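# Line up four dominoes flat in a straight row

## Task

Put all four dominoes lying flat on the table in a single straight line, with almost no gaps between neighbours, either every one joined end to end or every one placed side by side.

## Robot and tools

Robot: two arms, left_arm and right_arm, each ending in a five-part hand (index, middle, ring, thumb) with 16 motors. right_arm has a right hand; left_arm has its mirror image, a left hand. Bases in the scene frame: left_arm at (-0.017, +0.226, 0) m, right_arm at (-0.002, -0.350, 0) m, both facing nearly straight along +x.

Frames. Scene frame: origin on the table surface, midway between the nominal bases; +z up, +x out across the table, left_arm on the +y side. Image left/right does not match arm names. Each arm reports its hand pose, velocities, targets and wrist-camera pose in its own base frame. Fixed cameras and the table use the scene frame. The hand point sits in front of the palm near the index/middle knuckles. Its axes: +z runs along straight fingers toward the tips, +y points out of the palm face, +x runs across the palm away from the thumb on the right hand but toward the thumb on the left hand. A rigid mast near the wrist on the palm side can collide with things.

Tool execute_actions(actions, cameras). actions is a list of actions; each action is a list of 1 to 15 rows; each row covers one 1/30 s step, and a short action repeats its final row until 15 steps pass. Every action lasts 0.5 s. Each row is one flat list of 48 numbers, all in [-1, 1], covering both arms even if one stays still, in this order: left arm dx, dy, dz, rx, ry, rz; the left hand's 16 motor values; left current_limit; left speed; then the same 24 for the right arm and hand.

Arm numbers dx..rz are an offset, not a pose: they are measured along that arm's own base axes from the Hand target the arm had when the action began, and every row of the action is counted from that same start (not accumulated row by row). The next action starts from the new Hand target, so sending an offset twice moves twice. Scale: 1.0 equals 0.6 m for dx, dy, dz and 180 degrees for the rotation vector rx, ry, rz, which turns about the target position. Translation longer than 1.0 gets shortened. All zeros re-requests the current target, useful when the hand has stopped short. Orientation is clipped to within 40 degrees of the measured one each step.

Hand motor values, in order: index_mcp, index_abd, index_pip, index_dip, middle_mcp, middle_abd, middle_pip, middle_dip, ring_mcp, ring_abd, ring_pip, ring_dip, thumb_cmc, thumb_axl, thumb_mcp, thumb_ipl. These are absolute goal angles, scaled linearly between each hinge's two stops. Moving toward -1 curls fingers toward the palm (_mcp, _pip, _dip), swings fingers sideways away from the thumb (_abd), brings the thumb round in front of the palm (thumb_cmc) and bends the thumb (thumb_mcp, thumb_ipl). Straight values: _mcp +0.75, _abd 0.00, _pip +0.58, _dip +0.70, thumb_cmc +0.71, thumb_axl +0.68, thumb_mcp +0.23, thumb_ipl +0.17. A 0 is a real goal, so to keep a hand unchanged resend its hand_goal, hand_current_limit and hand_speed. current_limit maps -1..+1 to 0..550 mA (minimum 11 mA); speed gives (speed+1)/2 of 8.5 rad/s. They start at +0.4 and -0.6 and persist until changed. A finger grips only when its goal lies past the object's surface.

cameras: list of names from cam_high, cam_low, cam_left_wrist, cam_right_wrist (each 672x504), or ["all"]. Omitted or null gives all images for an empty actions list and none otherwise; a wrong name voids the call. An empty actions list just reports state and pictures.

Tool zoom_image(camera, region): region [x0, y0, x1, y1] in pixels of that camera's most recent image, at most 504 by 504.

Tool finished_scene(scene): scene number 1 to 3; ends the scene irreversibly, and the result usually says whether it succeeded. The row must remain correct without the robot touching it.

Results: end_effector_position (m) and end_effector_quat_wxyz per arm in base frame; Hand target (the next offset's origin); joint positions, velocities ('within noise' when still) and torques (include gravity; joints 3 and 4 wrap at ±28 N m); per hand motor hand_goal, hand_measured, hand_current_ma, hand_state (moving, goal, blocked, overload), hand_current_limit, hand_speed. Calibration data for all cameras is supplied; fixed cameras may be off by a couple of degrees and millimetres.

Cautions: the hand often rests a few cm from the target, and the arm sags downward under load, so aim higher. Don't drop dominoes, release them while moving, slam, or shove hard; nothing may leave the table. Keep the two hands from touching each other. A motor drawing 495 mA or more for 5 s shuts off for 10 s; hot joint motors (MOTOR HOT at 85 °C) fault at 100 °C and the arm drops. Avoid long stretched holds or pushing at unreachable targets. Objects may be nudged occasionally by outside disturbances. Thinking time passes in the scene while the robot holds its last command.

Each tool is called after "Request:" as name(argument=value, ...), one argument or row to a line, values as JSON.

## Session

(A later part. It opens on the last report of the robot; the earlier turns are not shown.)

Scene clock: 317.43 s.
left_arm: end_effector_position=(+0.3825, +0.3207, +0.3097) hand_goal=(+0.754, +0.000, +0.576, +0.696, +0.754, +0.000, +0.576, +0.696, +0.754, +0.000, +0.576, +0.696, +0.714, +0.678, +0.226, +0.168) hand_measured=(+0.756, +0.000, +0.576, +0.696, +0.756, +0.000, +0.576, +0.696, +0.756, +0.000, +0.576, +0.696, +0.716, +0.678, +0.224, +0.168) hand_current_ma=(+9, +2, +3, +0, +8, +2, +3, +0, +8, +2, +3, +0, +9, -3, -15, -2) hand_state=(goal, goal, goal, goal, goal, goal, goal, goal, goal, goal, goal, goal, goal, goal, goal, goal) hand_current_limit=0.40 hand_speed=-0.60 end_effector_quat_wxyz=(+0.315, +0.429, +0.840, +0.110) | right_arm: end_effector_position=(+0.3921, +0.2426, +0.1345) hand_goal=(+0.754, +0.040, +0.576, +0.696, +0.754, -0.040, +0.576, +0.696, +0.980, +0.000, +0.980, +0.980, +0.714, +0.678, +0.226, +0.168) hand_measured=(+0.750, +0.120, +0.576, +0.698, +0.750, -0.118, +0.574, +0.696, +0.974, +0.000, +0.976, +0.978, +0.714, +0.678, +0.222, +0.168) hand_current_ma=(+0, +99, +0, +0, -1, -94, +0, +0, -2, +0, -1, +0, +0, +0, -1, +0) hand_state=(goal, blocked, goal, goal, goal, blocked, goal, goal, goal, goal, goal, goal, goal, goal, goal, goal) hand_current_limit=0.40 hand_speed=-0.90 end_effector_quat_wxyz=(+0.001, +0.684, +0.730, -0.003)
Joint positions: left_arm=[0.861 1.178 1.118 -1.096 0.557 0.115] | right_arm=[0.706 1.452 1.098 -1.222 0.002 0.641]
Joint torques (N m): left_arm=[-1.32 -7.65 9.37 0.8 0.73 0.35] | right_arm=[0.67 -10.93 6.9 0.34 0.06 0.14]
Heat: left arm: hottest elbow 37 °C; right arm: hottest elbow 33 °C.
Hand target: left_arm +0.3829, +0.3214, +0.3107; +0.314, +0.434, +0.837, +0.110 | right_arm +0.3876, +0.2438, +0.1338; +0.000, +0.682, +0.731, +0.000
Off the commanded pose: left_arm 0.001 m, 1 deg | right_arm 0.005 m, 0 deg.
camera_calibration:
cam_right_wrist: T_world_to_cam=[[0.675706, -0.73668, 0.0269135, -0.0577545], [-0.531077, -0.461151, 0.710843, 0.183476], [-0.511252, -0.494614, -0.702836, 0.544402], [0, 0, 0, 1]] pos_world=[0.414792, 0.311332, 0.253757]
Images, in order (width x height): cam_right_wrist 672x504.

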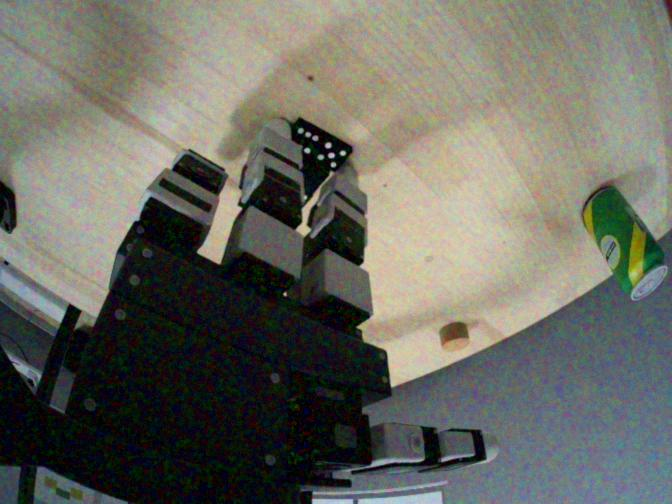

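Request:
execute_actions(
  actions=[
    [[0,0,0,0,0,0,0.754,0,0.576,0.696,0.754,0,0.576,0.696,0.754,0,0.576,0.696,0.714,0.678,0.226,0.168,0.4,-0.6,-0.003,-0.0035,0.0005,0,0,0,0.754,0.04,0.576,0.696,0.754,-0.04,0.576,0.696,0.98,0,0.98,0.98,0.714,0.678,0.226,0.168,0.4,-0.9],[0,0,0,0,0,0,0.754,0,0.576,0.696,0.754,0,0.576,0.696,0.754,0,0.576,0.696,0.714,0.678,0.226,0.168,0.4,-0.6,-0.006,-0.007,0.001,0,0,0,0.754,0.04,0.576,0.696,0.754,-0.04,0.576,0.696,0.98,0,0.98,0.98,0.714,0.678,0.226,0.168,0.4,-0.9]],
  ],
  cameras=["cam_right_wrist"],
)

Request:
zoom_image(
  camera="cam_right_wrist",
  region=[240, 90, 380, 210],
)

Scene clock: 319.17 s.
left_arm: end_effector_position=(+0.3825, +0.3207, +0.3097) hand_goal=(+0.754, +0.000, +0.576, +0.696, +0.754, +0.000, +0.576, +0.696, +0.754, +0.000, +0.576, +0.696, +0.714, +0.678, +0.226, +0.168) hand_measured=(+0.756, +0.000, +0.576, +0.696, +0.756, +0.000, +0.576, +0.696, +0.756, +0.000, +0.576, +0.696, +0.716, +0.678, +0.224, +0.168) hand_current_ma=(+9, +2, +3, +0, +8, +2, +3, +0, +8, +2, +3, +0, +9, -3, -15, -2) hand_state=(goal, goal, goal, goal, goal, goal, goal, goal, goal, goal, goal, goal, goal, goal, goal, goal) hand_current_limit=0.40 hand_speed=-0.60 end_effector_quat_wxyz=(+0.315, +0.429, +0.840, +0.110) | right_arm: end_effector_position=(+0.3882, +0.2393, +0.1345) hand_goal=(+0.754, +0.040, +0.576, +0.696, +0.754, -0.040, +0.576, +0.696, +0.980, +0.000, +0.980, +0.980, +0.714, +0.678, +0.226, +0.168) hand_measured=(+0.750, +0.120, +0.576, +0.698, +0.748, -0.118, +0.574, +0.696, +0.974, +0.000, +0.976, +0.978, +0.714, +0.678, +0.222, +0.168) hand_current_ma=(-1, +99, +0, +0, -1, -94, +0, +0, -2, +0, -1, +0, +0, +0, -1, +0) hand_state=(goal, blocked, goal, goal, goal, blocked, goal, goal, goal, goal, goal, goal, goal, goal, goal, goal) hand_current_limit=0.40 hand_speed=-0.90 end_effector_quat_wxyz=(+0.001, +0.684, +0.730, -0.002)
Joint positions: left_arm=[0.861 1.178 1.118 -1.096 0.557 0.115] | right_arm=[0.706 1.438 1.083 -1.22 0.002 0.641]
Joint torques (N m): left_arm=[-1.67 -8.88 9.07 0.84 0.72 0.36] | right_arm=[0.03 -10.64 7.06 0.31 0.06 0.13]
Heat: left arm: hottest elbow 37 °C; right arm: hottest elbow 33 °C.
Hand target: left_arm +0.3829, +0.3214, +0.3107; +0.314, +0.434, +0.837, +0.110 | right_arm +0.3840, +0.2396, +0.1344; +0.000, +0.682, +0.731, +0.000
Off the commanded pose: left_arm 0.001 m, 1 deg | right_arm 0.004 m, 0 deg.
camera_calibration:
cam_right_wrist: T_world_to_cam=[[0.675682, -0.7367, 0.0269654, -0.0575562], [-0.531688, -0.46166, 0.710055, 0.180317], [-0.510648, -0.494109, -0.70363, 0.540544], [0, 0, 0, 1]] pos_world=[0.41079, 0.307931, 0.25386]
Images, in order (width x height): cam_right_wrist 672x504.

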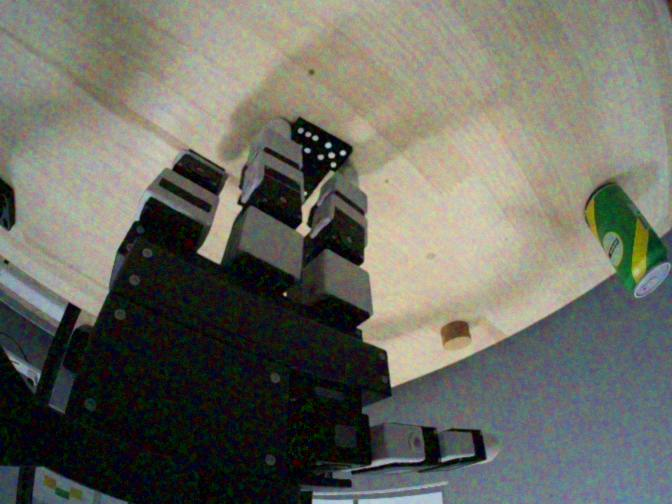

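Scaled by 3.600 from the camera's 672x504 image, which has a finer 960x720 frame.

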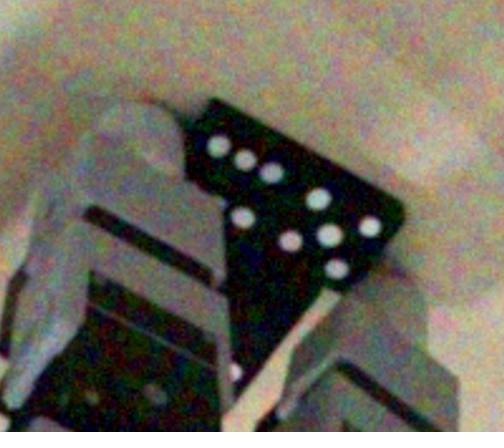

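Request:
execute_actions(
  actions=[
    [[0,0,0,0,0,0,0.754,0,0.576,0.696,0.754,0,0.576,0.696,0.754,0,0.576,0.696,0.714,0.678,0.226,0.168,0.4,-0.6,0,0,0,0,0,0,0.754,0.2,0.576,0.696,0.754,-0.2,0.576,0.696,0.98,0,0.98,0.98,0.714,0.678,0.226,0.168,0.4,-0.6]],
    [[0,0,0,0,0,0,0.754,0,0.576,0.696,0.754,0,0.576,0.696,0.754,0,0.576,0.696,0.714,0.678,0.226,0.168,0.4,-0.6,0,0,0.03,0,0,0,0.754,0.2,0.576,0.696,0.754,-0.2,0.576,0.696,0.98,0,0.98,0.98,0.714,0.678,0.226,0.168,0.4,-0.6],[0,0,0,0,0,0,0.754,0,0.576,0.696,0.754,0,0.576,0.696,0.754,0,0.576,0.696,0.714,0.678,0.226,0.168,0.4,-0.6,0,0,0.07,0,0,0,0.754,0.2,0.576,0.696,0.754,-0.2,0.576,0.696,0.98,0,0.98,0.98,0.714,0.678,0.226,0.168,0.4,-0.6],[0,0,0,0,0,0,0.754,0,0.576,0.696,0.754,0,0.576,0.696,0.754,0,0.576,0.696,0.714,0.678,0.226,0.168,0.4,-0.6,-0.05,0,0.12,0,0,0,0.754,0.2,0.576,0.696,0.754,-0.2,0.576,0.696,0.98,0,0.98,0.98,0.714,0.678,0.226,0.168,0.4,-0.6],[0,0,0,0,0,0,0.754,0,0.576,0.696,0.754,0,0.576,0.696,0.754,0,0.576,0.696,0.714,0.678,0.226,0.168,0.4,-0.6,-0.1,0,0.12,0,0,0,0.754,0.2,0.576,0.696,0.754,-0.2,0.576,0.696,0.98,0,0.98,0.98,0.714,0.678,0.226,0.168,0.4,-0.6],[0,0,0,0,0,0,0.754,0,0.576,0.696,0.754,0,0.576,0.696,0.754,0,0.576,0.696,0.714,0.678,0.226,0.168,0.4,-0.6,-0.15,0,0.12,0,0,0,0.754,0.2,0.576,0.696,0.754,-0.2,0.576,0.696,0.98,0,0.98,0.98,0.714,0.678,0.226,0.168,0.4,-0.6]],
  ],
  cameras=["cam_high", "cam_right_wrist"],
)

Request:
zoom_image(
  camera="cam_high",
  region=[215, 252, 285, 292],
)

Request:
zoom_image(
  camera="cam_right_wrist",
  region=[300, 30, 420, 150],
)

Scene clock: 322.10 s.
left_arm: end_effector_position=(+0.3825, +0.3207, +0.3097) hand_goal=(+0.754, +0.000, +0.576, +0.696, +0.754, +0.000, +0.576, +0.696, +0.754, +0.000, +0.576, +0.696, +0.714, +0.678, +0.226, +0.168) hand_measured=(+0.756, +0.000, +0.576, +0.696, +0.756, +0.000, +0.576, +0.696, +0.756, +0.000, +0.576, +0.696, +0.716, +0.678, +0.224, +0.168) hand_current_ma=(+9, +2, +3, +0, +8, +2, +3, +0, +8, +2, +3, +0, +9, -3, -15, -2) hand_state=(goal, goal, goal, goal, goal, goal, goal, goal, goal, goal, goal, goal, goal, goal, goal, goal) hand_current_limit=0.40 hand_speed=-0.60 end_effector_quat_wxyz=(+0.315, +0.429, +0.840, +0.110) | right_arm: end_effector_position=(+0.2965, +0.2408, +0.2079) hand_goal=(+0.754, +0.200, +0.576, +0.696, +0.754, -0.200, +0.576, +0.696, +0.980, +0.000, +0.980, +0.980, +0.714, +0.678, +0.226, +0.168) hand_measured=(+0.752, +0.196, +0.576, +0.698, +0.752, -0.198, +0.574, +0.696, +0.974, +0.000, +0.976, +0.978, +0.714, +0.678, +0.222, +0.168) hand_current_ma=(+0, -1, +0, +0, +0, +0, +0, +0, -2, +0, -1, +0, +0, +0, -1, +0) hand_state=(goal, goal, goal, goal, goal, goal, goal, goal, goal, goal, goal, goal, goal, goal, goal, goal) hand_current_limit=0.40 hand_speed=-0.60 end_effector_quat_wxyz=(-0.002, +0.678, +0.735, +0.008)
Joint positions: left_arm=[0.861 1.178 1.118 -1.096 0.557 0.115] | right_arm=[0.885 1.204 1.064 -1.415 -0.003 0.805]
Joint torques (N m): left_arm=[-0.56 -7.77 8.95 0.79 0.71 0.37] | right_arm=[0.38 -5.89 8.77 -0.24 0.31 0.28]
Heat: left arm: hottest elbow 37 °C; right arm: hottest elbow 33 °C.
Hand target: left_arm +0.3829, +0.3214, +0.3107; +0.314, +0.434, +0.837, +0.110 | right_arm +0.2942, +0.2396, +0.2065; +0.000, +0.683, +0.731, +0.000
Off the commanded pose: left_arm 0.001 m, 1 deg | right_arm 0.003 m, 1 deg.
camera_calibration:
cam_right_wrist: T_world_to_cam=[[0.686408, -0.726948, 0.0197928, -0.000512841], [-0.531375, -0.482789, 0.6961, 0.088089], [-0.496473, -0.488326, -0.717672, 0.54343], [0, 0, 0, 1]] pos_world=[0.316959, 0.307527, 0.328696]
Images, in order (width x height): cam_high 672x504, cam_right_wrist 672x504.

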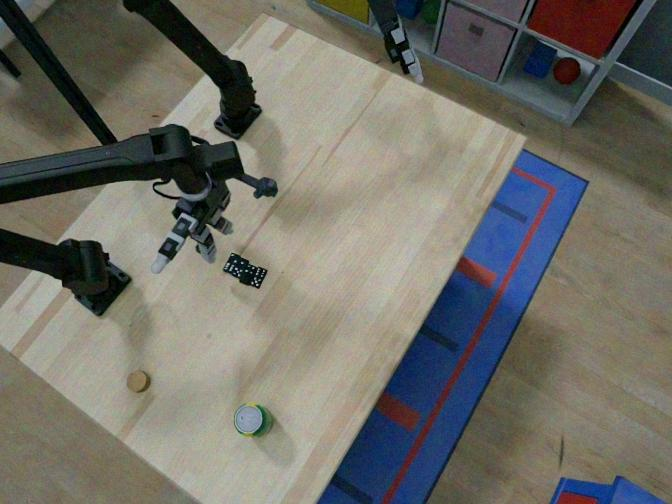

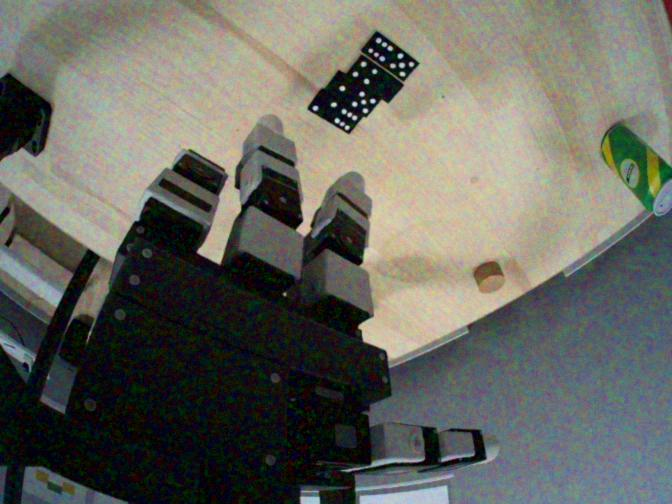

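Scaled by 7.200 from the camera's 672x504 image, which has a finer 960x720 frame.

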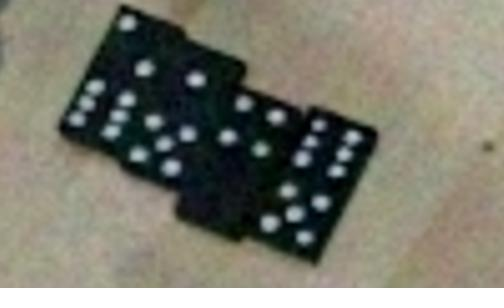

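Scaled by 4.200 from the camera's 672x504 image, which has a finer 960x720 frame.

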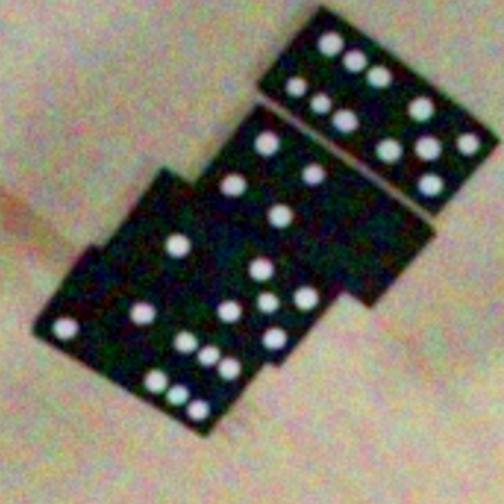

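Request:
execute_actions(
  actions=[
    [[0,0,0,0,0,0,0.754,0,0.576,0.696,0.754,0,0.576,0.696,0.754,0,0.576,0.696,0.714,0.678,0.226,0.168,0.4,-0.6,0.03,0.002,-0.005,0,0,0.011,0.754,0.225,0.576,0.696,0.754,-0.225,0.576,0.696,0.98,0,0.98,0.98,0.714,0.678,0.226,0.168,0.4,-0.6],[0,0,0,0,0,0,0.754,0,0.576,0.696,0.754,0,0.576,0.696,0.754,0,0.576,0.696,0.714,0.678,0.226,0.168,0.4,-0.6,0.06,0.004,-0.02,0,0,0.022,0.754,0.225,0.576,0.696,0.754,-0.225,0.576,0.696,0.98,0,0.98,0.98,0.714,0.678,0.226,0.168,0.4,-0.6],[0,0,0,0,0,0,0.754,0,0.576,0.696,0.754,0,0.576,0.696,0.754,0,0.576,0.696,0.714,0.678,0.226,0.168,0.4,-0.6,0.08,0.006,-0.035,0,0,0.022,0.754,0.225,0.576,0.696,0.754,-0.225,0.576,0.696,0.98,0,0.98,0.98,0.714,0.678,0.226,0.168,0.4,-0.6]],
    [[0,0,0,0,0,0,0.754,0,0.576,0.696,0.754,0,0.576,0.696,0.754,0,0.576,0.696,0.714,0.678,0.226,0.168,0.4,-0.6,-0.008,-0.001,-0.025,0,0,0,0.754,0.225,0.576,0.696,0.754,-0.225,0.576,0.696,0.98,0,0.98,0.98,0.714,0.678,0.226,0.168,0.4,-0.6],[0,0,0,0,0,0,0.754,0,0.576,0.696,0.754,0,0.576,0.696,0.754,0,0.576,0.696,0.714,0.678,0.226,0.168,0.4,-0.6,-0.02,-0.002,-0.06,0,0,0,0.754,0.225,0.576,0.696,0.754,-0.225,0.576,0.696,0.98,0,0.98,0.98,0.714,0.678,0.226,0.168,0.4,-0.6]],
  ],
  cameras=["cam_right_wrist"],
)

Request:
zoom_image(
  camera="cam_right_wrist",
  region=[220, 60, 400, 220],
)

Scene clock: 326.67 s.
left_arm: end_effector_position=(+0.3825, +0.3207, +0.3097) hand_goal=(+0.754, +0.000, +0.576, +0.696, +0.754, +0.000, +0.576, +0.696, +0.754, +0.000, +0.576, +0.696, +0.714, +0.678, +0.226, +0.168) hand_measured=(+0.756, +0.000, +0.576, +0.696, +0.756, +0.000, +0.576, +0.696, +0.756, +0.000, +0.576, +0.696, +0.716, +0.678, +0.224, +0.168) hand_current_ma=(+9, +2, +3, +0, +8, +2, +3, +0, +8, +2, +3, +0, +9, -3, -15, -2) hand_state=(goal, goal, goal, goal, goal, goal, goal, goal, goal, goal, goal, goal, goal, goal, goal, goal) hand_current_limit=0.40 hand_speed=-0.60 end_effector_quat_wxyz=(+0.315, +0.429, +0.840, +0.110) | right_arm: end_effector_position=(+0.3299, +0.2376, +0.1500) hand_goal=(+0.754, +0.226, +0.576, +0.696, +0.754, -0.224, +0.576, +0.696, +0.980, +0.000, +0.980, +0.980, +0.714, +0.678, +0.226, +0.168) hand_measured=(+0.752, +0.220, +0.576, +0.698, +0.752, -0.220, +0.574, +0.696, +0.974, +0.000, +0.976, +0.978, +0.714, +0.678, +0.222, +0.168) hand_current_ma=(+0, -1, +0, +0, +0, +1, +0, +0, -2, +0, -1, +0, +0, +0, -1, +0) hand_state=(goal, goal, goal, goal, goal, goal, goal, goal, goal, goal, goal, goal, goal, goal, goal, goal) hand_current_limit=0.40 hand_speed=-0.60 end_effector_quat_wxyz=(+0.000, +0.661, +0.750, -0.005)
Joint positions: left_arm=[0.861 1.178 1.118 -1.096 0.557 0.115] | right_arm=[0.801 1.301 0.993 -1.272 0.001 0.675]
Joint torques (N m): left_arm=[-0.85 -8.53 9.25 0.95 0.68 0.29] | right_arm=[0.21 -7.41 7.99 0.43 0.1 0.05]
Heat: left arm: hottest elbow 37 °C; right arm: hottest elbow 33 °C.
Hand target: left_arm +0.3829, +0.3214, +0.3107; +0.314, +0.434, +0.837, +0.110 | right_arm +0.3301, +0.2420, +0.1495; +0.000, +0.657, +0.754, +0.000
Off the commanded pose: left_arm 0.001 m, 1 deg | right_arm 0.004 m, 1 deg.
camera_calibration:
cam_right_wrist: T_world_to_cam=[[0.719487, -0.694006, 0.0263562, -0.0442745], [-0.499819, -0.491075, 0.713461, 0.133589], [-0.482203, -0.526499, -0.700199, 0.518698], [0, 0, 0, 1]] pos_world=[0.348743, 0.307969, 0.269048]
Images, in order (width x height): cam_right_wrist 672x504.

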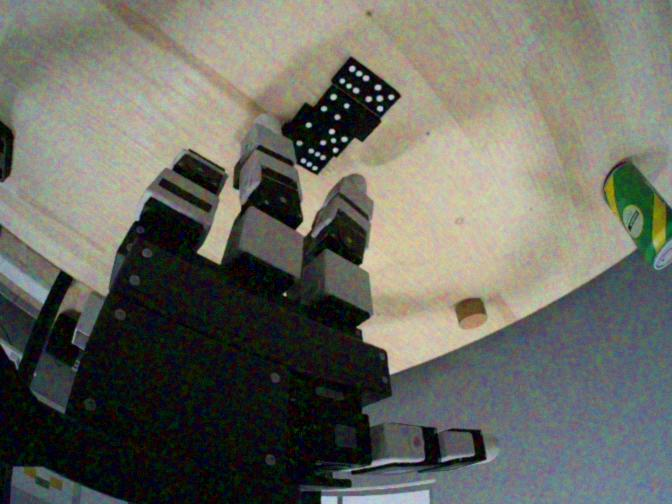

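Scaled by 2.800 from the camera's 672x504 image, which has a finer 960x720 frame.

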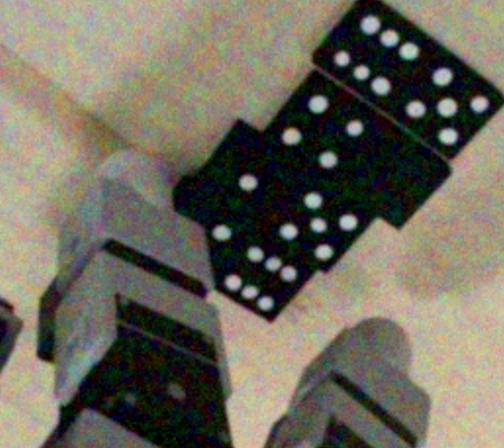

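Request:
execute_actions(
  actions=[
    [[0,0,0,0,0,0,0.754,0,0.576,0.696,0.754,0,0.576,0.696,0.754,0,0.576,0.696,0.714,0.678,0.226,0.168,0.4,-0.6,-0.0005,-0.0005,-0.011,0,0,0,0.754,0.225,0.576,0.696,0.754,-0.225,0.576,0.696,0.98,0,0.98,0.98,0.714,0.678,0.226,0.168,0.4,-0.6],[0,0,0,0,0,0,0.754,0,0.576,0.696,0.754,0,0.576,0.696,0.754,0,0.576,0.696,0.714,0.678,0.226,0.168,0.4,-0.6,-0.001,-0.001,-0.0217,0,0,0,0.754,0.225,0.576,0.696,0.754,-0.225,0.576,0.696,0.98,0,0.98,0.98,0.714,0.678,0.226,0.168,0.4,-0.6]],
  ],
)

Scene clock: 328.20 s.
left_arm: end_effector_position=(+0.3825, +0.3207, +0.3097) hand_goal=(+0.754, +0.000, +0.576, +0.696, +0.754, +0.000, +0.576, +0.696, +0.754, +0.000, +0.576, +0.696, +0.714, +0.678, +0.226, +0.168) hand_measured=(+0.756, +0.000, +0.576, +0.696, +0.756, +0.000, +0.576, +0.696, +0.756, +0.000, +0.576, +0.696, +0.716, +0.678, +0.224, +0.168) hand_current_ma=(+9, +2, +3, +0, +8, +2, +3, +0, +8, +2, +3, +0, +9, -3, -15, -2) hand_state=(goal, goal, goal, goal, goal, goal, goal, goal, goal, goal, goal, goal, goal, goal, goal, goal) hand_current_limit=0.40 hand_speed=-0.60 end_effector_quat_wxyz=(+0.315, +0.429, +0.840, +0.110) | right_arm: end_effector_position=(+0.3298, +0.2376, +0.1403) hand_goal=(+0.754, +0.226, +0.576, +0.696, +0.754, -0.224, +0.576, +0.696, +0.980, +0.000, +0.980, +0.980, +0.714, +0.678, +0.226, +0.168) hand_measured=(+0.752, +0.220, +0.576, +0.698, +0.752, -0.220, +0.574, +0.696, +0.974, +0.000, +0.976, +0.978, +0.714, +0.678, +0.222, +0.168) hand_current_ma=(+0, -1, +0, +0, +0, +1, +0, +0, -2, +0, -1, +0, +0, +0, -1, +0) hand_state=(goal, goal, goal, goal, goal, goal, goal, goal, goal, goal, goal, goal, goal, goal, goal, goal) hand_current_limit=0.40 hand_speed=-0.60 end_effector_quat_wxyz=(+0.001, +0.661, +0.750, +0.000)
Joint positions: left_arm=[0.861 1.178 1.118 -1.096 0.557 0.115] | right_arm=[0.801 1.304 0.968 -1.235 0.001 0.675]
Joint torques (N m): left_arm=[-1.55 -7.88 9.26 0.72 0.68 0.34] | right_arm=[0.38 -6.83 7.77 0.46 0.08 0.07]
Heat: left arm: hottest elbow 37 °C; right arm: hottest elbow 33 °C.
Hand target: left_arm +0.3829, +0.3214, +0.3107; +0.314, +0.434, +0.837, +0.110 | right_arm +0.3295, +0.2414, +0.1365; +0.000, +0.657, +0.754, +0.000
Off the commanded pose: left_arm 0.001 m, 1 deg | right_arm 0.005 m, 1 deg.

Request:
execute_actions(
  actions=[
    [[0,0,0,0,0,0,0.754,0,0.576,0.696,0.754,0,0.576,0.696,0.754,0,0.576,0.696,0.714,0.678,0.226,0.168,0.4,-0.6,-0.0025,-0.002,-0.0075,0,0,0,0.754,0.225,0.576,0.696,0.754,-0.225,0.576,0.696,0.98,0,0.98,0.98,0.714,0.678,0.226,0.168,0.4,-0.6]],
  ],
)

Scene clock: 329.37 s.
left_arm: end_effector_position=(+0.3825, +0.3207, +0.3097) hand_goal=(+0.754, +0.000, +0.576, +0.696, +0.754, +0.000, +0.576, +0.696, +0.754, +0.000, +0.576, +0.696, +0.714, +0.678, +0.226, +0.168) hand_measured=(+0.756, +0.000, +0.576, +0.696, +0.756, +0.000, +0.576, +0.696, +0.756, +0.000, +0.576, +0.696, +0.716, +0.678, +0.224, +0.168) hand_current_ma=(+9, +2, +3, +0, +8, +2, +3, +0, +8, +2, +3, +0, +9, -3, -15, -2) hand_state=(goal, goal, goal, goal, goal, goal, goal, goal, goal, goal, goal, goal, goal, goal, goal, goal) hand_current_limit=0.40 hand_speed=-0.60 end_effector_quat_wxyz=(+0.315, +0.429, +0.840, +0.110) | right_arm: end_effector_position=(+0.3286, +0.2363, +0.1356) hand_goal=(+0.754, +0.226, +0.576, +0.696, +0.754, -0.224, +0.576, +0.696, +0.980, +0.000, +0.980, +0.980, +0.714, +0.678, +0.226, +0.168) hand_measured=(+0.752, +0.220, +0.576, +0.698, +0.752, -0.220, +0.574, +0.696, +0.974, +0.000, +0.976, +0.978, +0.714, +0.678, +0.222, +0.168) hand_current_ma=(+0, -1, +0, +0, +0, +1, +0, +0, -2, +0, -1, +0, +0, +0, -1, +0) hand_state=(goal, goal, goal, goal, goal, goal, goal, goal, goal, goal, goal, goal, goal, goal, goal, goal) hand_current_limit=0.40 hand_speed=-0.60 end_effector_quat_wxyz=(+0.001, +0.661, +0.750, +0.000)
Joint positions: left_arm=[0.861 1.178 1.118 -1.096 0.557 0.115] | right_arm=[0.801 1.304 0.955 -1.223 0.001 0.675]
Joint torques (N m): left_arm=[-1.14 -8.53 9.21 0.77 0.72 0.35] | right_arm=[0.44 -6.95 7.73 0.5 0.1 0.06]
Heat: left arm: hottest elbow 37 °C; right arm: hottest elbow 33 °C.
Hand target: left_arm +0.3829, +0.3214, +0.3107; +0.314, +0.434, +0.837, +0.110 | right_arm +0.3280, +0.2401, +0.1319; +0.000, +0.657, +0.754, +0.000
Off the commanded pose: left_arm 0.001 m, 1 deg | right_arm 0.005 m, 1 deg.

Request:
execute_actions(
  actions=[
    [[0,0,0,0,0,0,0.754,0,0.576,0.696,0.754,0,0.576,0.696,0.754,0,0.576,0.696,0.714,0.678,0.226,0.168,0.4,-0.6,0,0,0,0,0,0,0.754,0.05,0.576,0.696,0.754,-0.05,0.576,0.696,0.98,0,0.98,0.98,0.714,0.678,0.226,0.168,0.4,-0.9]],
    [[0,0,0,0,0,0,0.754,0,0.576,0.696,0.754,0,0.576,0.696,0.754,0,0.576,0.696,0.714,0.678,0.226,0.168,0.4,-0.6,0,0,0,0,0,0,0.754,0.04,0.576,0.696,0.754,-0.04,0.576,0.696,0.98,0,0.98,0.98,0.714,0.678,0.226,0.168,0.4,-0.9]],
  ],
  cameras=["cam_right_wrist"],
)

Request:
zoom_image(
  camera="cam_right_wrist",
  region=[240, 30, 420, 190],
)

Scene clock: 331.10 s.
left_arm: end_effector_position=(+0.3825, +0.3207, +0.3097) hand_goal=(+0.754, +0.000, +0.576, +0.696, +0.754, +0.000, +0.576, +0.696, +0.754, +0.000, +0.576, +0.696, +0.714, +0.678, +0.226, +0.168) hand_measured=(+0.756, +0.000, +0.576, +0.696, +0.756, +0.000, +0.576, +0.696, +0.756, +0.000, +0.576, +0.696, +0.716, +0.678, +0.224, +0.168) hand_current_ma=(+9, +2, +3, +0, +8, +2, +3, +0, +8, +2, +3, +0, +9, -3, -15, -2) hand_state=(goal, goal, goal, goal, goal, goal, goal, goal, goal, goal, goal, goal, goal, goal, goal, goal) hand_current_limit=0.40 hand_speed=-0.60 end_effector_quat_wxyz=(+0.315, +0.429, +0.840, +0.110) | right_arm: end_effector_position=(+0.3287, +0.2364, +0.1356) hand_goal=(+0.754, +0.040, +0.576, +0.696, +0.754, -0.040, +0.576, +0.696, +0.980, +0.000, +0.980, +0.980, +0.714, +0.678, +0.226, +0.168) hand_measured=(+0.752, +0.106, +0.576, +0.698, +0.752, -0.104, +0.574, +0.696, +0.974, +0.000, +0.976, +0.978, +0.714, +0.678, +0.222, +0.168) hand_current_ma=(+0, +69, +0, +0, +0, -68, +0, +0, -2, +0, -1, +0, +0, +0, -1, +0) hand_state=(goal, blocked, goal, goal, goal, blocked, goal, goal, goal, goal, goal, goal, goal, goal, goal, goal) hand_current_limit=0.40 hand_speed=-0.90 end_effector_quat_wxyz=(+0.001, +0.661, +0.750, +0.000)
Joint positions: left_arm=[0.861 1.178 1.118 -1.096 0.557 0.115] | right_arm=[0.801 1.304 0.955 -1.222 0.001 0.675]
Joint torques (N m): left_arm=[-0.79 -6.95 9.21 0.65 0.73 0.31] | right_arm=[0.67 -6.71 7.66 0.44 0.11 0.08]
Heat: left arm: hottest elbow 37 °C; right arm: hottest elbow 33 °C.
Hand target: left_arm +0.3829, +0.3214, +0.3107; +0.314, +0.434, +0.837, +0.110 | right_arm +0.3280, +0.2401, +0.1319; +0.000, +0.657, +0.754, +0.000
Off the commanded pose: left_arm 0.001 m, 1 deg | right_arm 0.005 m, 1 deg.
camera_calibration:
cam_right_wrist: T_world_to_cam=[[0.719292, -0.694207, 0.0263628, -0.0438047], [-0.504147, -0.495503, 0.707327, 0.145899], [-0.477969, -0.522066, -0.706395, 0.505823], [0, 0, 0, 1]] pos_world=[0.346831, 0.305957, 0.255267]
Images, in order (width x height): cam_right_wrist 672x504.

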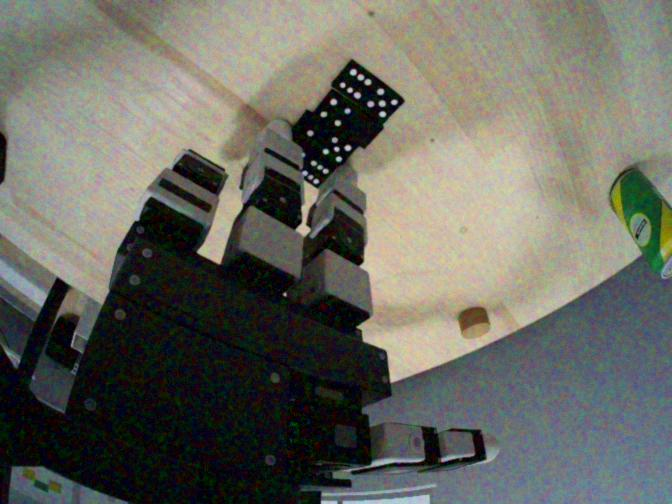

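Scaled by 2.800 from the camera's 672x504 image, which has a finer 960x720 frame.

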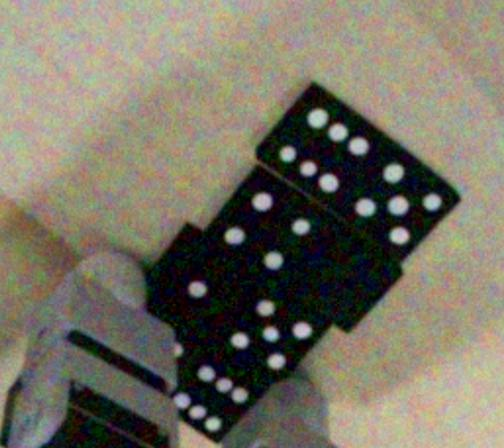

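Request:
execute_actions(
  actions=[
    [[0,0,0,0,0,0,0.754,0,0.576,0.696,0.754,0,0.576,0.696,0.754,0,0.576,0.696,0.714,0.678,0.226,0.168,0.4,-0.6,0,0,0,0,0,0,0.754,0.22,0.576,0.696,0.754,-0.22,0.576,0.696,0.98,0,0.98,0.98,0.714,0.678,0.226,0.168,0.4,-0.6]],
    [[0,0,0,0,0,0,0.754,0,0.576,0.696,0.754,0,0.576,0.696,0.754,0,0.576,0.696,0.714,0.678,0.226,0.168,0.4,-0.6,0,0,0.03,0,0,0,0.754,0.225,0.576,0.696,0.754,-0.225,0.576,0.696,0.98,0,0.98,0.98,0.714,0.678,0.226,0.168,0.4,-0.6],[0,0,0,0,0,0,0.754,0,0.576,0.696,0.754,0,0.576,0.696,0.754,0,0.576,0.696,0.714,0.678,0.226,0.168,0.4,-0.6,0.01,0.002,0.07,0,0,0,0.754,0.225,0.576,0.696,0.754,-0.225,0.576,0.696,0.98,0,0.98,0.98,0.714,0.678,0.226,0.168,0.4,-0.6],[0,0,0,0,0,0,0.754,0,0.576,0.696,0.754,0,0.576,0.696,0.754,0,0.576,0.696,0.714,0.678,0.226,0.168,0.4,-0.6,0.05,0.009,0.08,0,0,0,0.754,0.225,0.576,0.696,0.754,-0.225,0.576,0.696,0.98,0,0.98,0.98,0.714,0.678,0.226,0.168,0.4,-0.6],[0,0,0,0,0,0,0.754,0,0.576,0.696,0.754,0,0.576,0.696,0.754,0,0.576,0.696,0.714,0.678,0.226,0.168,0.4,-0.6,0.0867,0.0165,0.08,0,0,0,0.754,0.225,0.576,0.696,0.754,-0.225,0.576,0.696,0.98,0,0.98,0.98,0.714,0.678,0.226,0.168,0.4,-0.6]],
    [[0,0,0,0,0,0,0.754,0,0.576,0.696,0.754,0,0.576,0.696,0.754,0,0.576,0.696,0.714,0.678,0.226,0.168,0.4,-0.6,-0.004,-0.001,-0.025,0,0,0,0.754,0.225,0.576,0.696,0.754,-0.225,0.576,0.696,0.98,0,0.98,0.98,0.714,0.678,0.226,0.168,0.4,-0.6],[0,0,0,0,0,0,0.754,0,0.576,0.696,0.754,0,0.576,0.696,0.754,0,0.576,0.696,0.714,0.678,0.226,0.168,0.4,-0.6,-0.024,-0.0068,-0.0583,0,0,0,0.754,0.225,0.576,0.696,0.754,-0.225,0.576,0.696,0.98,0,0.98,0.98,0.714,0.678,0.226,0.168,0.4,-0.6]],
  ],
  cameras=["cam_right_wrist"],
)

Request:
zoom_image(
  camera="cam_right_wrist",
  region=[220, 60, 400, 220],
)

Scene clock: 334.33 s.
left_arm: end_effector_position=(+0.3825, +0.3207, +0.3097) hand_goal=(+0.754, +0.000, +0.576, +0.696, +0.754, +0.000, +0.576, +0.696, +0.754, +0.000, +0.576, +0.696, +0.714, +0.678, +0.226, +0.168) hand_measured=(+0.756, +0.000, +0.576, +0.696, +0.756, +0.000, +0.576, +0.696, +0.756, +0.000, +0.576, +0.696, +0.716, +0.678, +0.224, +0.168) hand_current_ma=(+9, +2, +3, +0, +8, +2, +3, +0, +8, +2, +3, +0, +9, -3, -15, -2) hand_state=(goal, goal, goal, goal, goal, goal, goal, goal, goal, goal, goal, goal, goal, goal, goal, goal) hand_current_limit=0.40 hand_speed=-0.60 end_effector_quat_wxyz=(+0.315, +0.429, +0.840, +0.110) | right_arm: end_effector_position=(+0.3660, +0.2414, +0.1484) hand_goal=(+0.754, +0.226, +0.576, +0.696, +0.754, -0.224, +0.576, +0.696, +0.980, +0.000, +0.980, +0.980, +0.714, +0.678, +0.226, +0.168) hand_measured=(+0.752, +0.220, +0.576, +0.698, +0.752, -0.220, +0.574, +0.696, +0.974, +0.000, +0.976, +0.978, +0.714, +0.678, +0.222, +0.168) hand_current_ma=(+0, -1, +0, +0, +0, +1, +0, +0, -1, +0, -1, +0, +0, +0, -1, +0) hand_state=(goal, goal, goal, goal, goal, goal, goal, goal, goal, goal, goal, goal, goal, goal, goal, goal) hand_current_limit=0.40 hand_speed=-0.60 end_effector_quat_wxyz=(+0.001, +0.662, +0.750, -0.001)
Joint positions: left_arm=[0.861 1.178 1.118 -1.096 0.557 0.115] | right_arm=[0.74 1.374 1.057 -1.256 0.003 0.615]
Joint torques (N m): left_arm=[-1.26 -8.23 9.24 0.66 0.75 0.32] | right_arm=[0.38 -8.29 7.87 0.49 0.03 0.04]
Heat: left arm: hottest elbow 37 °C; right arm: hottest elbow 33 °C.
Hand target: left_arm +0.3829, +0.3214, +0.3107; +0.314, +0.434, +0.837, +0.110 | right_arm +0.3656, +0.2460, +0.1450; +0.000, +0.657, +0.754, +0.000
Off the commanded pose: left_arm 0.001 m, 1 deg | right_arm 0.006 m, 1 deg.
camera_calibration:
cam_right_wrist: T_world_to_cam=[[0.718803, -0.694662, 0.0277117, -0.0673871], [-0.5042, -0.49345, 0.708724, 0.15755], [-0.478649, -0.523405, -0.704942, 0.535585], [0, 0, 0, 1]] pos_world=[0.384232, 0.31126, 0.267764]
Images, in order (width x height): cam_right_wrist 672x504.

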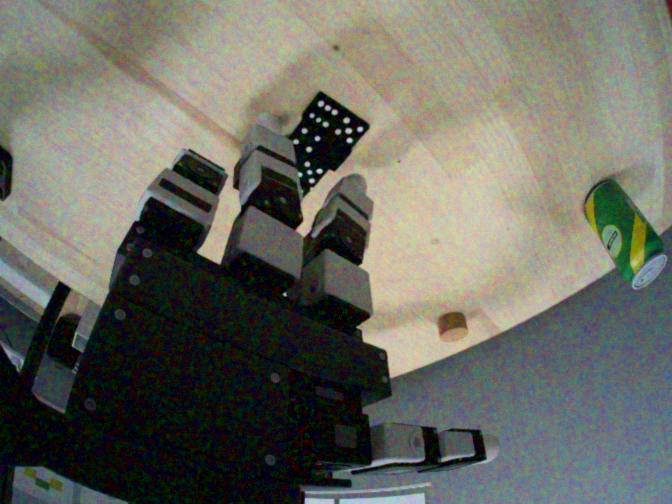

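Scaled by 2.800 from the camera's 672x504 image, which has a finer 960x720 frame.

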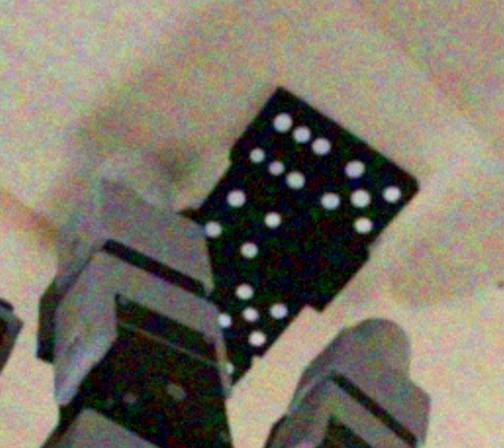

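Request:
execute_actions(
  actions=[
    [[0,0,0,0,0,0,0.754,0,0.576,0.696,0.754,0,0.576,0.696,0.754,0,0.576,0.696,0.714,0.678,0.226,0.168,0.4,-0.6,0,0.0015,-0.01,0,0,0,0.754,0.225,0.576,0.696,0.754,-0.225,0.576,0.696,0.98,0,0.98,0.98,0.714,0.678,0.226,0.168,0.4,-0.6],[0,0,0,0,0,0,0.754,0,0.576,0.696,0.754,0,0.576,0.696,0.754,0,0.576,0.696,0.714,0.678,0.226,0.168,0.4,-0.6,0,0.0025,-0.0205,0,0,0,0.754,0.225,0.576,0.696,0.754,-0.225,0.576,0.696,0.98,0,0.98,0.98,0.714,0.678,0.226,0.168,0.4,-0.6]],
  ],
)

Scene clock: 335.67 s.
left_arm: end_effector_position=(+0.3825, +0.3207, +0.3097) hand_goal=(+0.754, +0.000, +0.576, +0.696, +0.754, +0.000, +0.576, +0.696, +0.754, +0.000, +0.576, +0.696, +0.714, +0.678, +0.226, +0.168) hand_measured=(+0.756, +0.000, +0.576, +0.696, +0.756, +0.000, +0.576, +0.696, +0.756, +0.000, +0.576, +0.696, +0.716, +0.678, +0.224, +0.168) hand_current_ma=(+9, +2, +3, +0, +8, +2, +3, +0, +8, +2, +3, +0, +9, -3, -15, -2) hand_state=(goal, goal, goal, goal, goal, goal, goal, goal, goal, goal, goal, goal, goal, goal, goal, goal) hand_current_limit=0.40 hand_speed=-0.60 end_effector_quat_wxyz=(+0.315, +0.429, +0.840, +0.110) | right_arm: end_effector_position=(+0.3663, +0.2430, +0.1357) hand_goal=(+0.754, +0.226, +0.576, +0.696, +0.754, -0.224, +0.576, +0.696, +0.980, +0.000, +0.980, +0.980, +0.714, +0.678, +0.226, +0.168) hand_measured=(+0.752, +0.220, +0.576, +0.698, +0.752, -0.220, +0.574, +0.696, +0.974, +0.000, +0.976, +0.978, +0.714, +0.678, +0.222, +0.168) hand_current_ma=(+0, -1, +0, +0, +0, +1, +0, +0, -1, +0, -1, +0, +0, +0, -1, +0) hand_state=(goal, goal, goal, goal, goal, goal, goal, goal, goal, goal, goal, goal, goal, goal, goal, goal) hand_current_limit=0.40 hand_speed=-0.60 end_effector_quat_wxyz=(+0.001, +0.661, +0.751, -0.002)
Joint positions: left_arm=[0.861 1.178 1.118 -1.096 0.557 0.115] | right_arm=[0.742 1.389 1.036 -1.221 0.003 0.615]
Joint torques (N m): left_arm=[-1.61 -7.88 9.16 0.81 0.68 0.3] | right_arm=[0.26 -8.7 7.71 0.38 0.04 0.07]
Heat: left arm: hottest elbow 37 °C; right arm: hottest elbow 33 °C.
Hand target: left_arm +0.3829, +0.3214, +0.3107; +0.314, +0.434, +0.837, +0.110 | right_arm +0.3656, +0.2474, +0.1326; +0.000, +0.657, +0.754, +0.000
Off the commanded pose: left_arm 0.001 m, 1 deg | right_arm 0.005 m, 1 deg.

Request:
execute_actions(
  actions=[
    [[0,0,0,0,0,0,0.754,0,0.576,0.696,0.754,0,0.576,0.696,0.754,0,0.576,0.696,0.714,0.678,0.226,0.168,0.4,-0.6,0,0,0,0,0,0,0.754,0.05,0.576,0.696,0.754,-0.05,0.576,0.696,0.98,0,0.98,0.98,0.714,0.678,0.226,0.168,0.4,-0.9]],
    [[0,0,0,0,0,0,0.754,0,0.576,0.696,0.754,0,0.576,0.696,0.754,0,0.576,0.696,0.714,0.678,0.226,0.168,0.4,-0.6,0,0,0,0,0,0,0.754,0.04,0.576,0.696,0.754,-0.04,0.576,0.696,0.98,0,0.98,0.98,0.714,0.678,0.226,0.168,0.4,-0.9]],
  ],
  cameras=["cam_right_wrist"],
)

Request:
zoom_image(
  camera="cam_right_wrist",
  region=[240, 70, 380, 210],
)

Scene clock: 337.50 s.
left_arm: end_effector_position=(+0.3825, +0.3207, +0.3097) hand_goal=(+0.754, +0.000, +0.576, +0.696, +0.754, +0.000, +0.576, +0.696, +0.754, +0.000, +0.576, +0.696, +0.714, +0.678, +0.226, +0.168) hand_measured=(+0.756, +0.000, +0.576, +0.696, +0.756, +0.000, +0.576, +0.696, +0.756, +0.000, +0.576, +0.696, +0.716, +0.678, +0.224, +0.168) hand_current_ma=(+9, +2, +3, +0, +8, +2, +3, +0, +8, +2, +3, +0, +9, -3, -15, -2) hand_state=(goal, goal, goal, goal, goal, goal, goal, goal, goal, goal, goal, goal, goal, goal, goal, goal) hand_current_limit=0.40 hand_speed=-0.60 end_effector_quat_wxyz=(+0.315, +0.429, +0.840, +0.110) | right_arm: end_effector_position=(+0.3663, +0.2430, +0.1357) hand_goal=(+0.754, +0.040, +0.576, +0.696, +0.754, -0.040, +0.576, +0.696, +0.980, +0.000, +0.980, +0.980, +0.714, +0.678, +0.226, +0.168) hand_measured=(+0.752, +0.114, +0.576, +0.698, +0.752, -0.110, +0.574, +0.696, +0.974, +0.000, +0.976, +0.978, +0.714, +0.678, +0.222, +0.168) hand_current_ma=(+0, +86, +0, +0, +0, -80, +0, +0, -1, +0, -1, +0, +0, +0, -1, +0) hand_state=(goal, blocked, goal, goal, goal, blocked, goal, goal, goal, goal, goal, goal, goal, goal, goal, goal) hand_current_limit=0.40 hand_speed=-0.90 end_effector_quat_wxyz=(+0.001, +0.661, +0.751, -0.002)
Joint positions: left_arm=[0.861 1.178 1.118 -1.096 0.557 0.115] | right_arm=[0.742 1.389 1.036 -1.221 0.003 0.615]
Joint torques (N m): left_arm=[-1.73 -8.35 9.36 0.55 0.75 0.36] | right_arm=[0.56 -8.35 7.73 0.44 0.03 0.08]
Heat: left arm: hottest elbow 37 °C; right arm: hottest elbow 33 °C.
Hand target: left_arm +0.3829, +0.3214, +0.3107; +0.314, +0.434, +0.837, +0.110 | right_arm +0.3656, +0.2474, +0.1326; +0.000, +0.657, +0.754, +0.000
Off the commanded pose: left_arm 0.001 m, 1 deg | right_arm 0.005 m, 1 deg.
camera_calibration:
cam_right_wrist: T_world_to_cam=[[0.72038, -0.693026, 0.0276869, -0.0671077], [-0.502692, -0.494197, 0.709274, 0.166937], [-0.477863, -0.524865, -0.704389, 0.527704], [0, 0, 0, 1]] pos_world=[0.384431, 0.312966, 0.255163]
Images, in order (width x height): cam_right_wrist 672x504.

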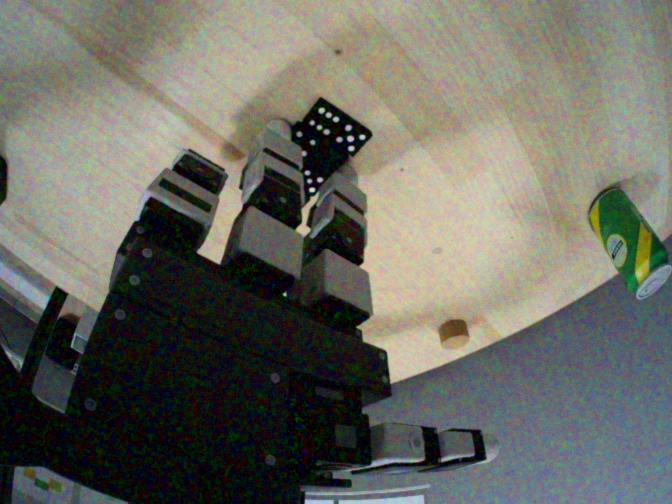

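Scaled by 3.600 from the camera's 672x504 image, which has a finer 960x720 frame.

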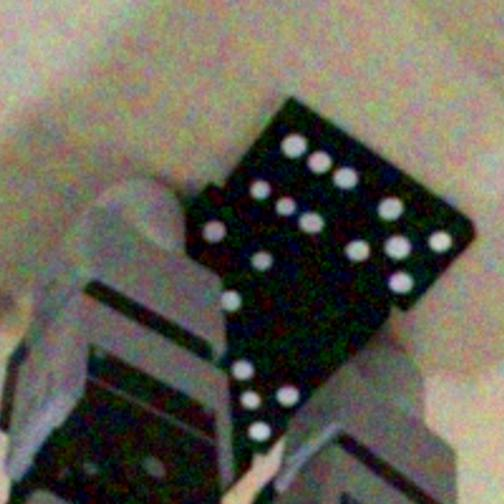

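Request:
execute_actions(
  actions=[
    [[0,0,0,0,0,0,0.754,0,0.576,0.696,0.754,0,0.576,0.696,0.754,0,0.576,0.696,0.714,0.678,0.226,0.168,0.4,-0.6,0,0,0,0,0,0,0.754,0.22,0.576,0.696,0.754,-0.22,0.576,0.696,0.98,0,0.98,0.98,0.714,0.678,0.226,0.168,0.4,-0.6]],
    [[0,0,0,0,0,0,0.754,0,0.576,0.696,0.754,0,0.576,0.696,0.754,0,0.576,0.696,0.714,0.678,0.226,0.168,0.4,-0.6,0,0,0.03,0,0,0,0.754,0.225,0.576,0.696,0.754,-0.225,0.576,0.696,0.98,0,0.98,0.98,0.714,0.678,0.226,0.168,0.4,-0.6],[0,0,0,0,0,0,0.754,0,0.576,0.696,0.754,0,0.576,0.696,0.754,0,0.576,0.696,0.714,0.678,0.226,0.168,0.4,-0.6,0.02,0.004,0.07,0,0,0,0.754,0.225,0.576,0.696,0.754,-0.225,0.576,0.696,0.98,0,0.98,0.98,0.714,0.678,0.226,0.168,0.4,-0.6],[0,0,0,0,0,0,0.754,0,0.576,0.696,0.754,0,0.576,0.696,0.754,0,0.576,0.696,0.714,0.678,0.226,0.168,0.4,-0.6,0.069,0.0143,0.079,0,0,0,0.754,0.225,0.576,0.696,0.754,-0.225,0.576,0.696,0.98,0,0.98,0.98,0.714,0.678,0.226,0.168,0.4,-0.6]],
    [[0,0,0,0,0,0,0.754,0,0.576,0.696,0.754,0,0.576,0.696,0.754,0,0.576,0.696,0.714,0.678,0.226,0.168,0.4,-0.6,-0.004,-0.001,-0.025,0,0,0.003,0.754,0.225,0.576,0.696,0.754,-0.225,0.576,0.696,0.98,0,0.98,0.98,0.714,0.678,0.226,0.168,0.4,-0.6],[0,0,0,0,0,0,0.754,0,0.576,0.696,0.754,0,0.576,0.696,0.754,0,0.576,0.696,0.714,0.678,0.226,0.168,0.4,-0.6,-0.0232,-0.0065,-0.0583,0,0,0.006,0.754,0.225,0.576,0.696,0.754,-0.225,0.576,0.696,0.98,0,0.98,0.98,0.714,0.678,0.226,0.168,0.4,-0.6]],
  ],
  cameras=["cam_right_wrist"],
)

Request:
zoom_image(
  camera="cam_right_wrist",
  region=[220, 60, 400, 220],
)

Scene clock: 342.60 s.
left_arm: end_effector_position=(+0.3825, +0.3207, +0.3097) hand_goal=(+0.754, +0.000, +0.576, +0.696, +0.754, +0.000, +0.576, +0.696, +0.754, +0.000, +0.576, +0.696, +0.714, +0.678, +0.226, +0.168) hand_measured=(+0.756, +0.000, +0.576, +0.696, +0.756, +0.000, +0.576, +0.696, +0.756, +0.000, +0.576, +0.696, +0.716, +0.678, +0.224, +0.168) hand_current_ma=(+9, +2, +3, +0, +8, +2, +3, +0, +8, +2, +3, +0, +9, -3, -15, -2) hand_state=(goal, goal, goal, goal, goal, goal, goal, goal, goal, goal, goal, goal, goal, goal, goal, goal) hand_current_limit=0.40 hand_speed=-0.60 end_effector_quat_wxyz=(+0.315, +0.429, +0.840, +0.110) | right_arm: end_effector_position=(+0.3933, +0.2464, +0.1479) hand_goal=(+0.754, +0.226, +0.576, +0.696, +0.754, -0.224, +0.576, +0.696, +0.980, +0.000, +0.980, +0.980, +0.714, +0.678, +0.226, +0.168) hand_measured=(+0.752, +0.220, +0.576, +0.698, +0.754, -0.220, +0.574, +0.696, +0.974, +0.000, +0.976, +0.978, +0.714, +0.678, +0.222, +0.168) hand_current_ma=(+0, -1, +0, +0, +0, +1, +0, +0, -1, +0, -1, +0, +0, +0, -1, +0) hand_state=(goal, goal, goal, goal, goal, goal, goal, goal, goal, goal, goal, goal, goal, goal, goal, goal) hand_current_limit=0.40 hand_speed=-0.60 end_effector_quat_wxyz=(+0.001, +0.658, +0.753, -0.002)
Joint positions: left_arm=[0.861 1.178 1.118 -1.096 0.557 0.115] | right_arm=[0.701 1.436 1.118 -1.257 0.002 0.567]
Joint torques (N m): left_arm=[-1.14 -8 9.07 0.77 0.7 0.33] | right_arm=[0.62 -9.29 7.88 0.46 0.05 -0.04]
Heat: left arm: hottest elbow 37 °C; right arm: hottest elbow 33 °C.
Hand target: left_arm +0.3829, +0.3214, +0.3107; +0.314, +0.434, +0.837, +0.110 | right_arm +0.3931, +0.2521, +0.1449; +0.000, +0.650, +0.760, +0.000
Off the commanded pose: left_arm 0.001 m, 1 deg | right_arm 0.007 m, 1 deg.
camera_calibration:
cam_right_wrist: T_world_to_cam=[[0.725158, -0.688064, 0.0267211, -0.0875145], [-0.498425, -0.497729, 0.709816, 0.172731], [-0.475099, -0.528047, -0.70388, 0.550562], [0, 0, 0, 1]] pos_world=[0.411127, 0.31648, 0.26726]
Images, in order (width x height): cam_right_wrist 672x504.

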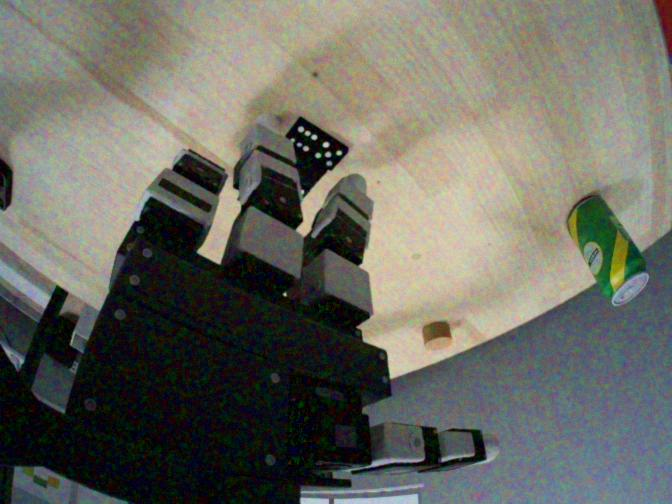

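Scaled by 2.800 from the camera's 672x504 image, which has a finer 960x720 frame.

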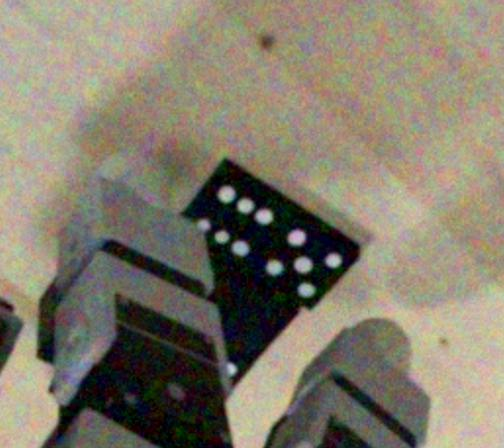

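Request:
execute_actions(
  actions=[
    [[0,0,0,0,0,0,0.754,0,0.576,0.696,0.754,0,0.576,0.696,0.754,0,0.576,0.696,0.714,0.678,0.226,0.168,0.4,-0.6,0,0.0015,-0.01,0,0,0,0.754,0.225,0.576,0.696,0.754,-0.225,0.576,0.696,0.98,0,0.98,0.98,0.714,0.678,0.226,0.168,0.4,-0.6],[0,0,0,0,0,0,0.754,0,0.576,0.696,0.754,0,0.576,0.696,0.754,0,0.576,0.696,0.714,0.678,0.226,0.168,0.4,-0.6,0,0.003,-0.0205,0,0,0,0.754,0.225,0.576,0.696,0.754,-0.225,0.576,0.696,0.98,0,0.98,0.98,0.714,0.678,0.226,0.168,0.4,-0.6]],
  ],
)

Scene clock: 343.87 s.
left_arm: end_effector_position=(+0.3825, +0.3207, +0.3097) hand_goal=(+0.754, +0.000, +0.576, +0.696, +0.754, +0.000, +0.576, +0.696, +0.754, +0.000, +0.576, +0.696, +0.714, +0.678, +0.226, +0.168) hand_measured=(+0.756, +0.000, +0.576, +0.696, +0.756, +0.000, +0.576, +0.696, +0.756, +0.000, +0.576, +0.696, +0.716, +0.678, +0.224, +0.168) hand_current_ma=(+9, +2, +3, +0, +8, +2, +3, +0, +8, +2, +3, +0, +9, -3, -15, -2) hand_state=(goal, goal, goal, goal, goal, goal, goal, goal, goal, goal, goal, goal, goal, goal, goal, goal) hand_current_limit=0.40 hand_speed=-0.60 end_effector_quat_wxyz=(+0.315, +0.429, +0.840, +0.110) | right_arm: end_effector_position=(+0.3935, +0.2489, +0.1360) hand_goal=(+0.754, +0.226, +0.576, +0.696, +0.754, -0.224, +0.576, +0.696, +0.980, +0.000, +0.980, +0.980, +0.714, +0.678, +0.226, +0.168) hand_measured=(+0.752, +0.220, +0.576, +0.698, +0.754, -0.220, +0.574, +0.696, +0.974, +0.000, +0.976, +0.978, +0.714, +0.678, +0.222, +0.168) hand_current_ma=(+0, -1, +0, +0, +0, +1, +0, +0, -1, +0, -1, +0, +0, +0, -1, +0) hand_state=(goal, goal, goal, goal, goal, goal, goal, goal, goal, goal, goal, goal, goal, goal, goal, goal) hand_current_limit=0.40 hand_speed=-0.60 end_effector_quat_wxyz=(+0.001, +0.657, +0.754, -0.002)
Joint positions: left_arm=[0.861 1.178 1.118 -1.096 0.557 0.115] | right_arm=[0.705 1.45 1.099 -1.223 0.002 0.567]
Joint torques (N m): left_arm=[-0.38 -7.77 9.18 0.8 0.77 0.38] | right_arm=[0.44 -9.47 7.72 0.4 0.05 0]
Heat: left arm: hottest elbow 37 °C; right arm: hottest elbow 33 °C.
Hand target: left_arm +0.3829, +0.3214, +0.3107; +0.314, +0.434, +0.837, +0.110 | right_arm +0.3931, +0.2540, +0.1328; +0.000, +0.650, +0.760, +0.000
Off the commanded pose: left_arm 0.001 m, 1 deg | right_arm 0.006 m, 1 deg.

Request:
execute_actions(
  actions=[
    [[0,0,0,0,0,0,0.754,0,0.576,0.696,0.754,0,0.576,0.696,0.754,0,0.576,0.696,0.714,0.678,0.226,0.168,0.4,-0.6,0,0,0,0,0,0,0.754,0.05,0.576,0.696,0.754,-0.05,0.576,0.696,0.98,0,0.98,0.98,0.714,0.678,0.226,0.168,0.4,-0.9]],
    [[0,0,0,0,0,0,0.754,0,0.576,0.696,0.754,0,0.576,0.696,0.754,0,0.576,0.696,0.714,0.678,0.226,0.168,0.4,-0.6,0,0,0,0,0,0,0.754,0.04,0.576,0.696,0.754,-0.04,0.576,0.696,0.98,0,0.98,0.98,0.714,0.678,0.226,0.168,0.4,-0.9]],
    [[0,0,0,0,0,0,0.754,0,0.576,0.696,0.754,0,0.576,0.696,0.754,0,0.576,0.696,0.714,0.678,0.226,0.168,0.4,-0.6,-0.004,-0.001,0.0005,0,0,0,0.754,0.04,0.576,0.696,0.754,-0.04,0.576,0.696,0.98,0,0.98,0.98,0.714,0.678,0.226,0.168,0.4,-0.9],[0,0,0,0,0,0,0.754,0,0.576,0.696,0.754,0,0.576,0.696,0.754,0,0.576,0.696,0.714,0.678,0.226,0.168,0.4,-0.6,-0.009,-0.003,0.001,0,0,0,0.754,0.04,0.576,0.696,0.754,-0.04,0.576,0.696,0.98,0,0.98,0.98,0.714,0.678,0.226,0.168,0.4,-0.9]],
  ],
  cameras=["cam_right_wrist"],
)

Request:
zoom_image(
  camera="cam_right_wrist",
  region=[240, 80, 380, 220],
)

Scene clock: 346.47 s.
left_arm: end_effector_position=(+0.3825, +0.3207, +0.3097) hand_goal=(+0.754, +0.000, +0.576, +0.696, +0.754, +0.000, +0.576, +0.696, +0.754, +0.000, +0.576, +0.696, +0.714, +0.678, +0.226, +0.168) hand_measured=(+0.756, +0.000, +0.576, +0.696, +0.756, +0.000, +0.576, +0.696, +0.756, +0.000, +0.576, +0.696, +0.716, +0.678, +0.224, +0.168) hand_current_ma=(+9, +2, +3, +0, +8, +2, +3, +0, +8, +2, +3, +0, +9, -3, -15, -2) hand_state=(goal, goal, goal, goal, goal, goal, goal, goal, goal, goal, goal, goal, goal, goal, goal, goal) hand_current_limit=0.40 hand_speed=-0.60 end_effector_quat_wxyz=(+0.315, +0.429, +0.840, +0.110) | right_arm: end_effector_position=(+0.3924, +0.2496, +0.1354) hand_goal=(+0.754, +0.040, +0.576, +0.696, +0.754, -0.040, +0.576, +0.696, +0.980, +0.000, +0.980, +0.980, +0.714, +0.678, +0.226, +0.168) hand_measured=(+0.750, +0.114, +0.576, +0.698, +0.750, -0.110, +0.574, +0.696, +0.974, +0.000, +0.976, +0.978, +0.714, +0.678, +0.222, +0.168) hand_current_ma=(-1, +88, +0, +0, -1, -80, +0, +0, -1, +0, -1, +0, +0, +0, -1, +0) hand_state=(goal, blocked, goal, goal, goal, blocked, goal, goal, goal, goal, goal, goal, goal, goal, goal, goal) hand_current_limit=0.40 hand_speed=-0.90 end_effector_quat_wxyz=(+0.001, +0.656, +0.755, -0.002)
Joint positions: left_arm=[0.861 1.178 1.118 -1.096 0.557 0.115] | right_arm=[0.708 1.449 1.097 -1.223 0.002 0.567]
Joint torques (N m): left_arm=[-0.97 -7.77 8.92 0.83 0.77 0.35] | right_arm=[0.62 -10.7 6.84 0.43 0.05 0.05]
Heat: left arm: hottest elbow 37 °C; right arm: hottest elbow 33 °C.
Hand target: left_arm +0.3829, +0.3214, +0.3107; +0.314, +0.434, +0.837, +0.110 | right_arm +0.3877, +0.2522, +0.1333; +0.000, +0.650, +0.760, +0.000
Off the commanded pose: left_arm 0.001 m, 1 deg | right_arm 0.006 m, 1 deg.
camera_calibration:
cam_right_wrist: T_world_to_cam=[[0.729856, -0.68308, 0.0266731, -0.0874551], [-0.49495, -0.501125, 0.709857, 0.182155], [-0.471523, -0.531296, -0.70384, 0.542355], [0, 0, 0, 1]] pos_world=[0.40972, 0.319695, 0.25476]
Images, in order (width x height): cam_right_wrist 672x504.

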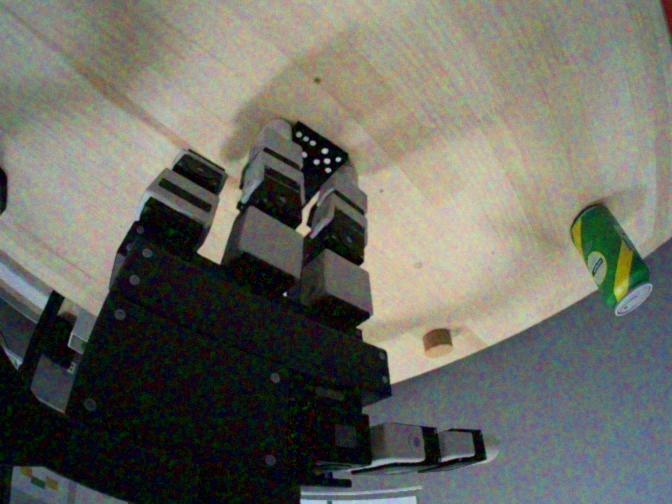

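Scaled by 3.600 from the camera's 672x504 image, which has a finer 960x720 frame.

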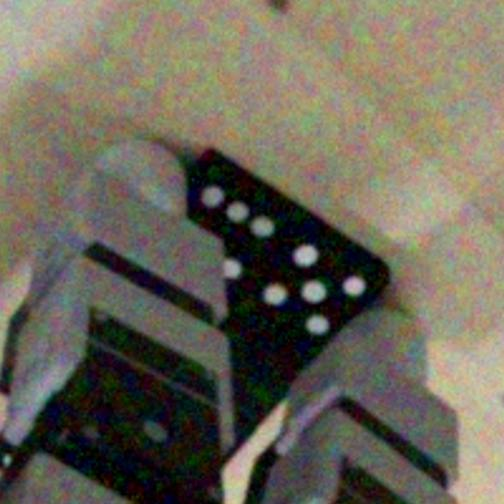

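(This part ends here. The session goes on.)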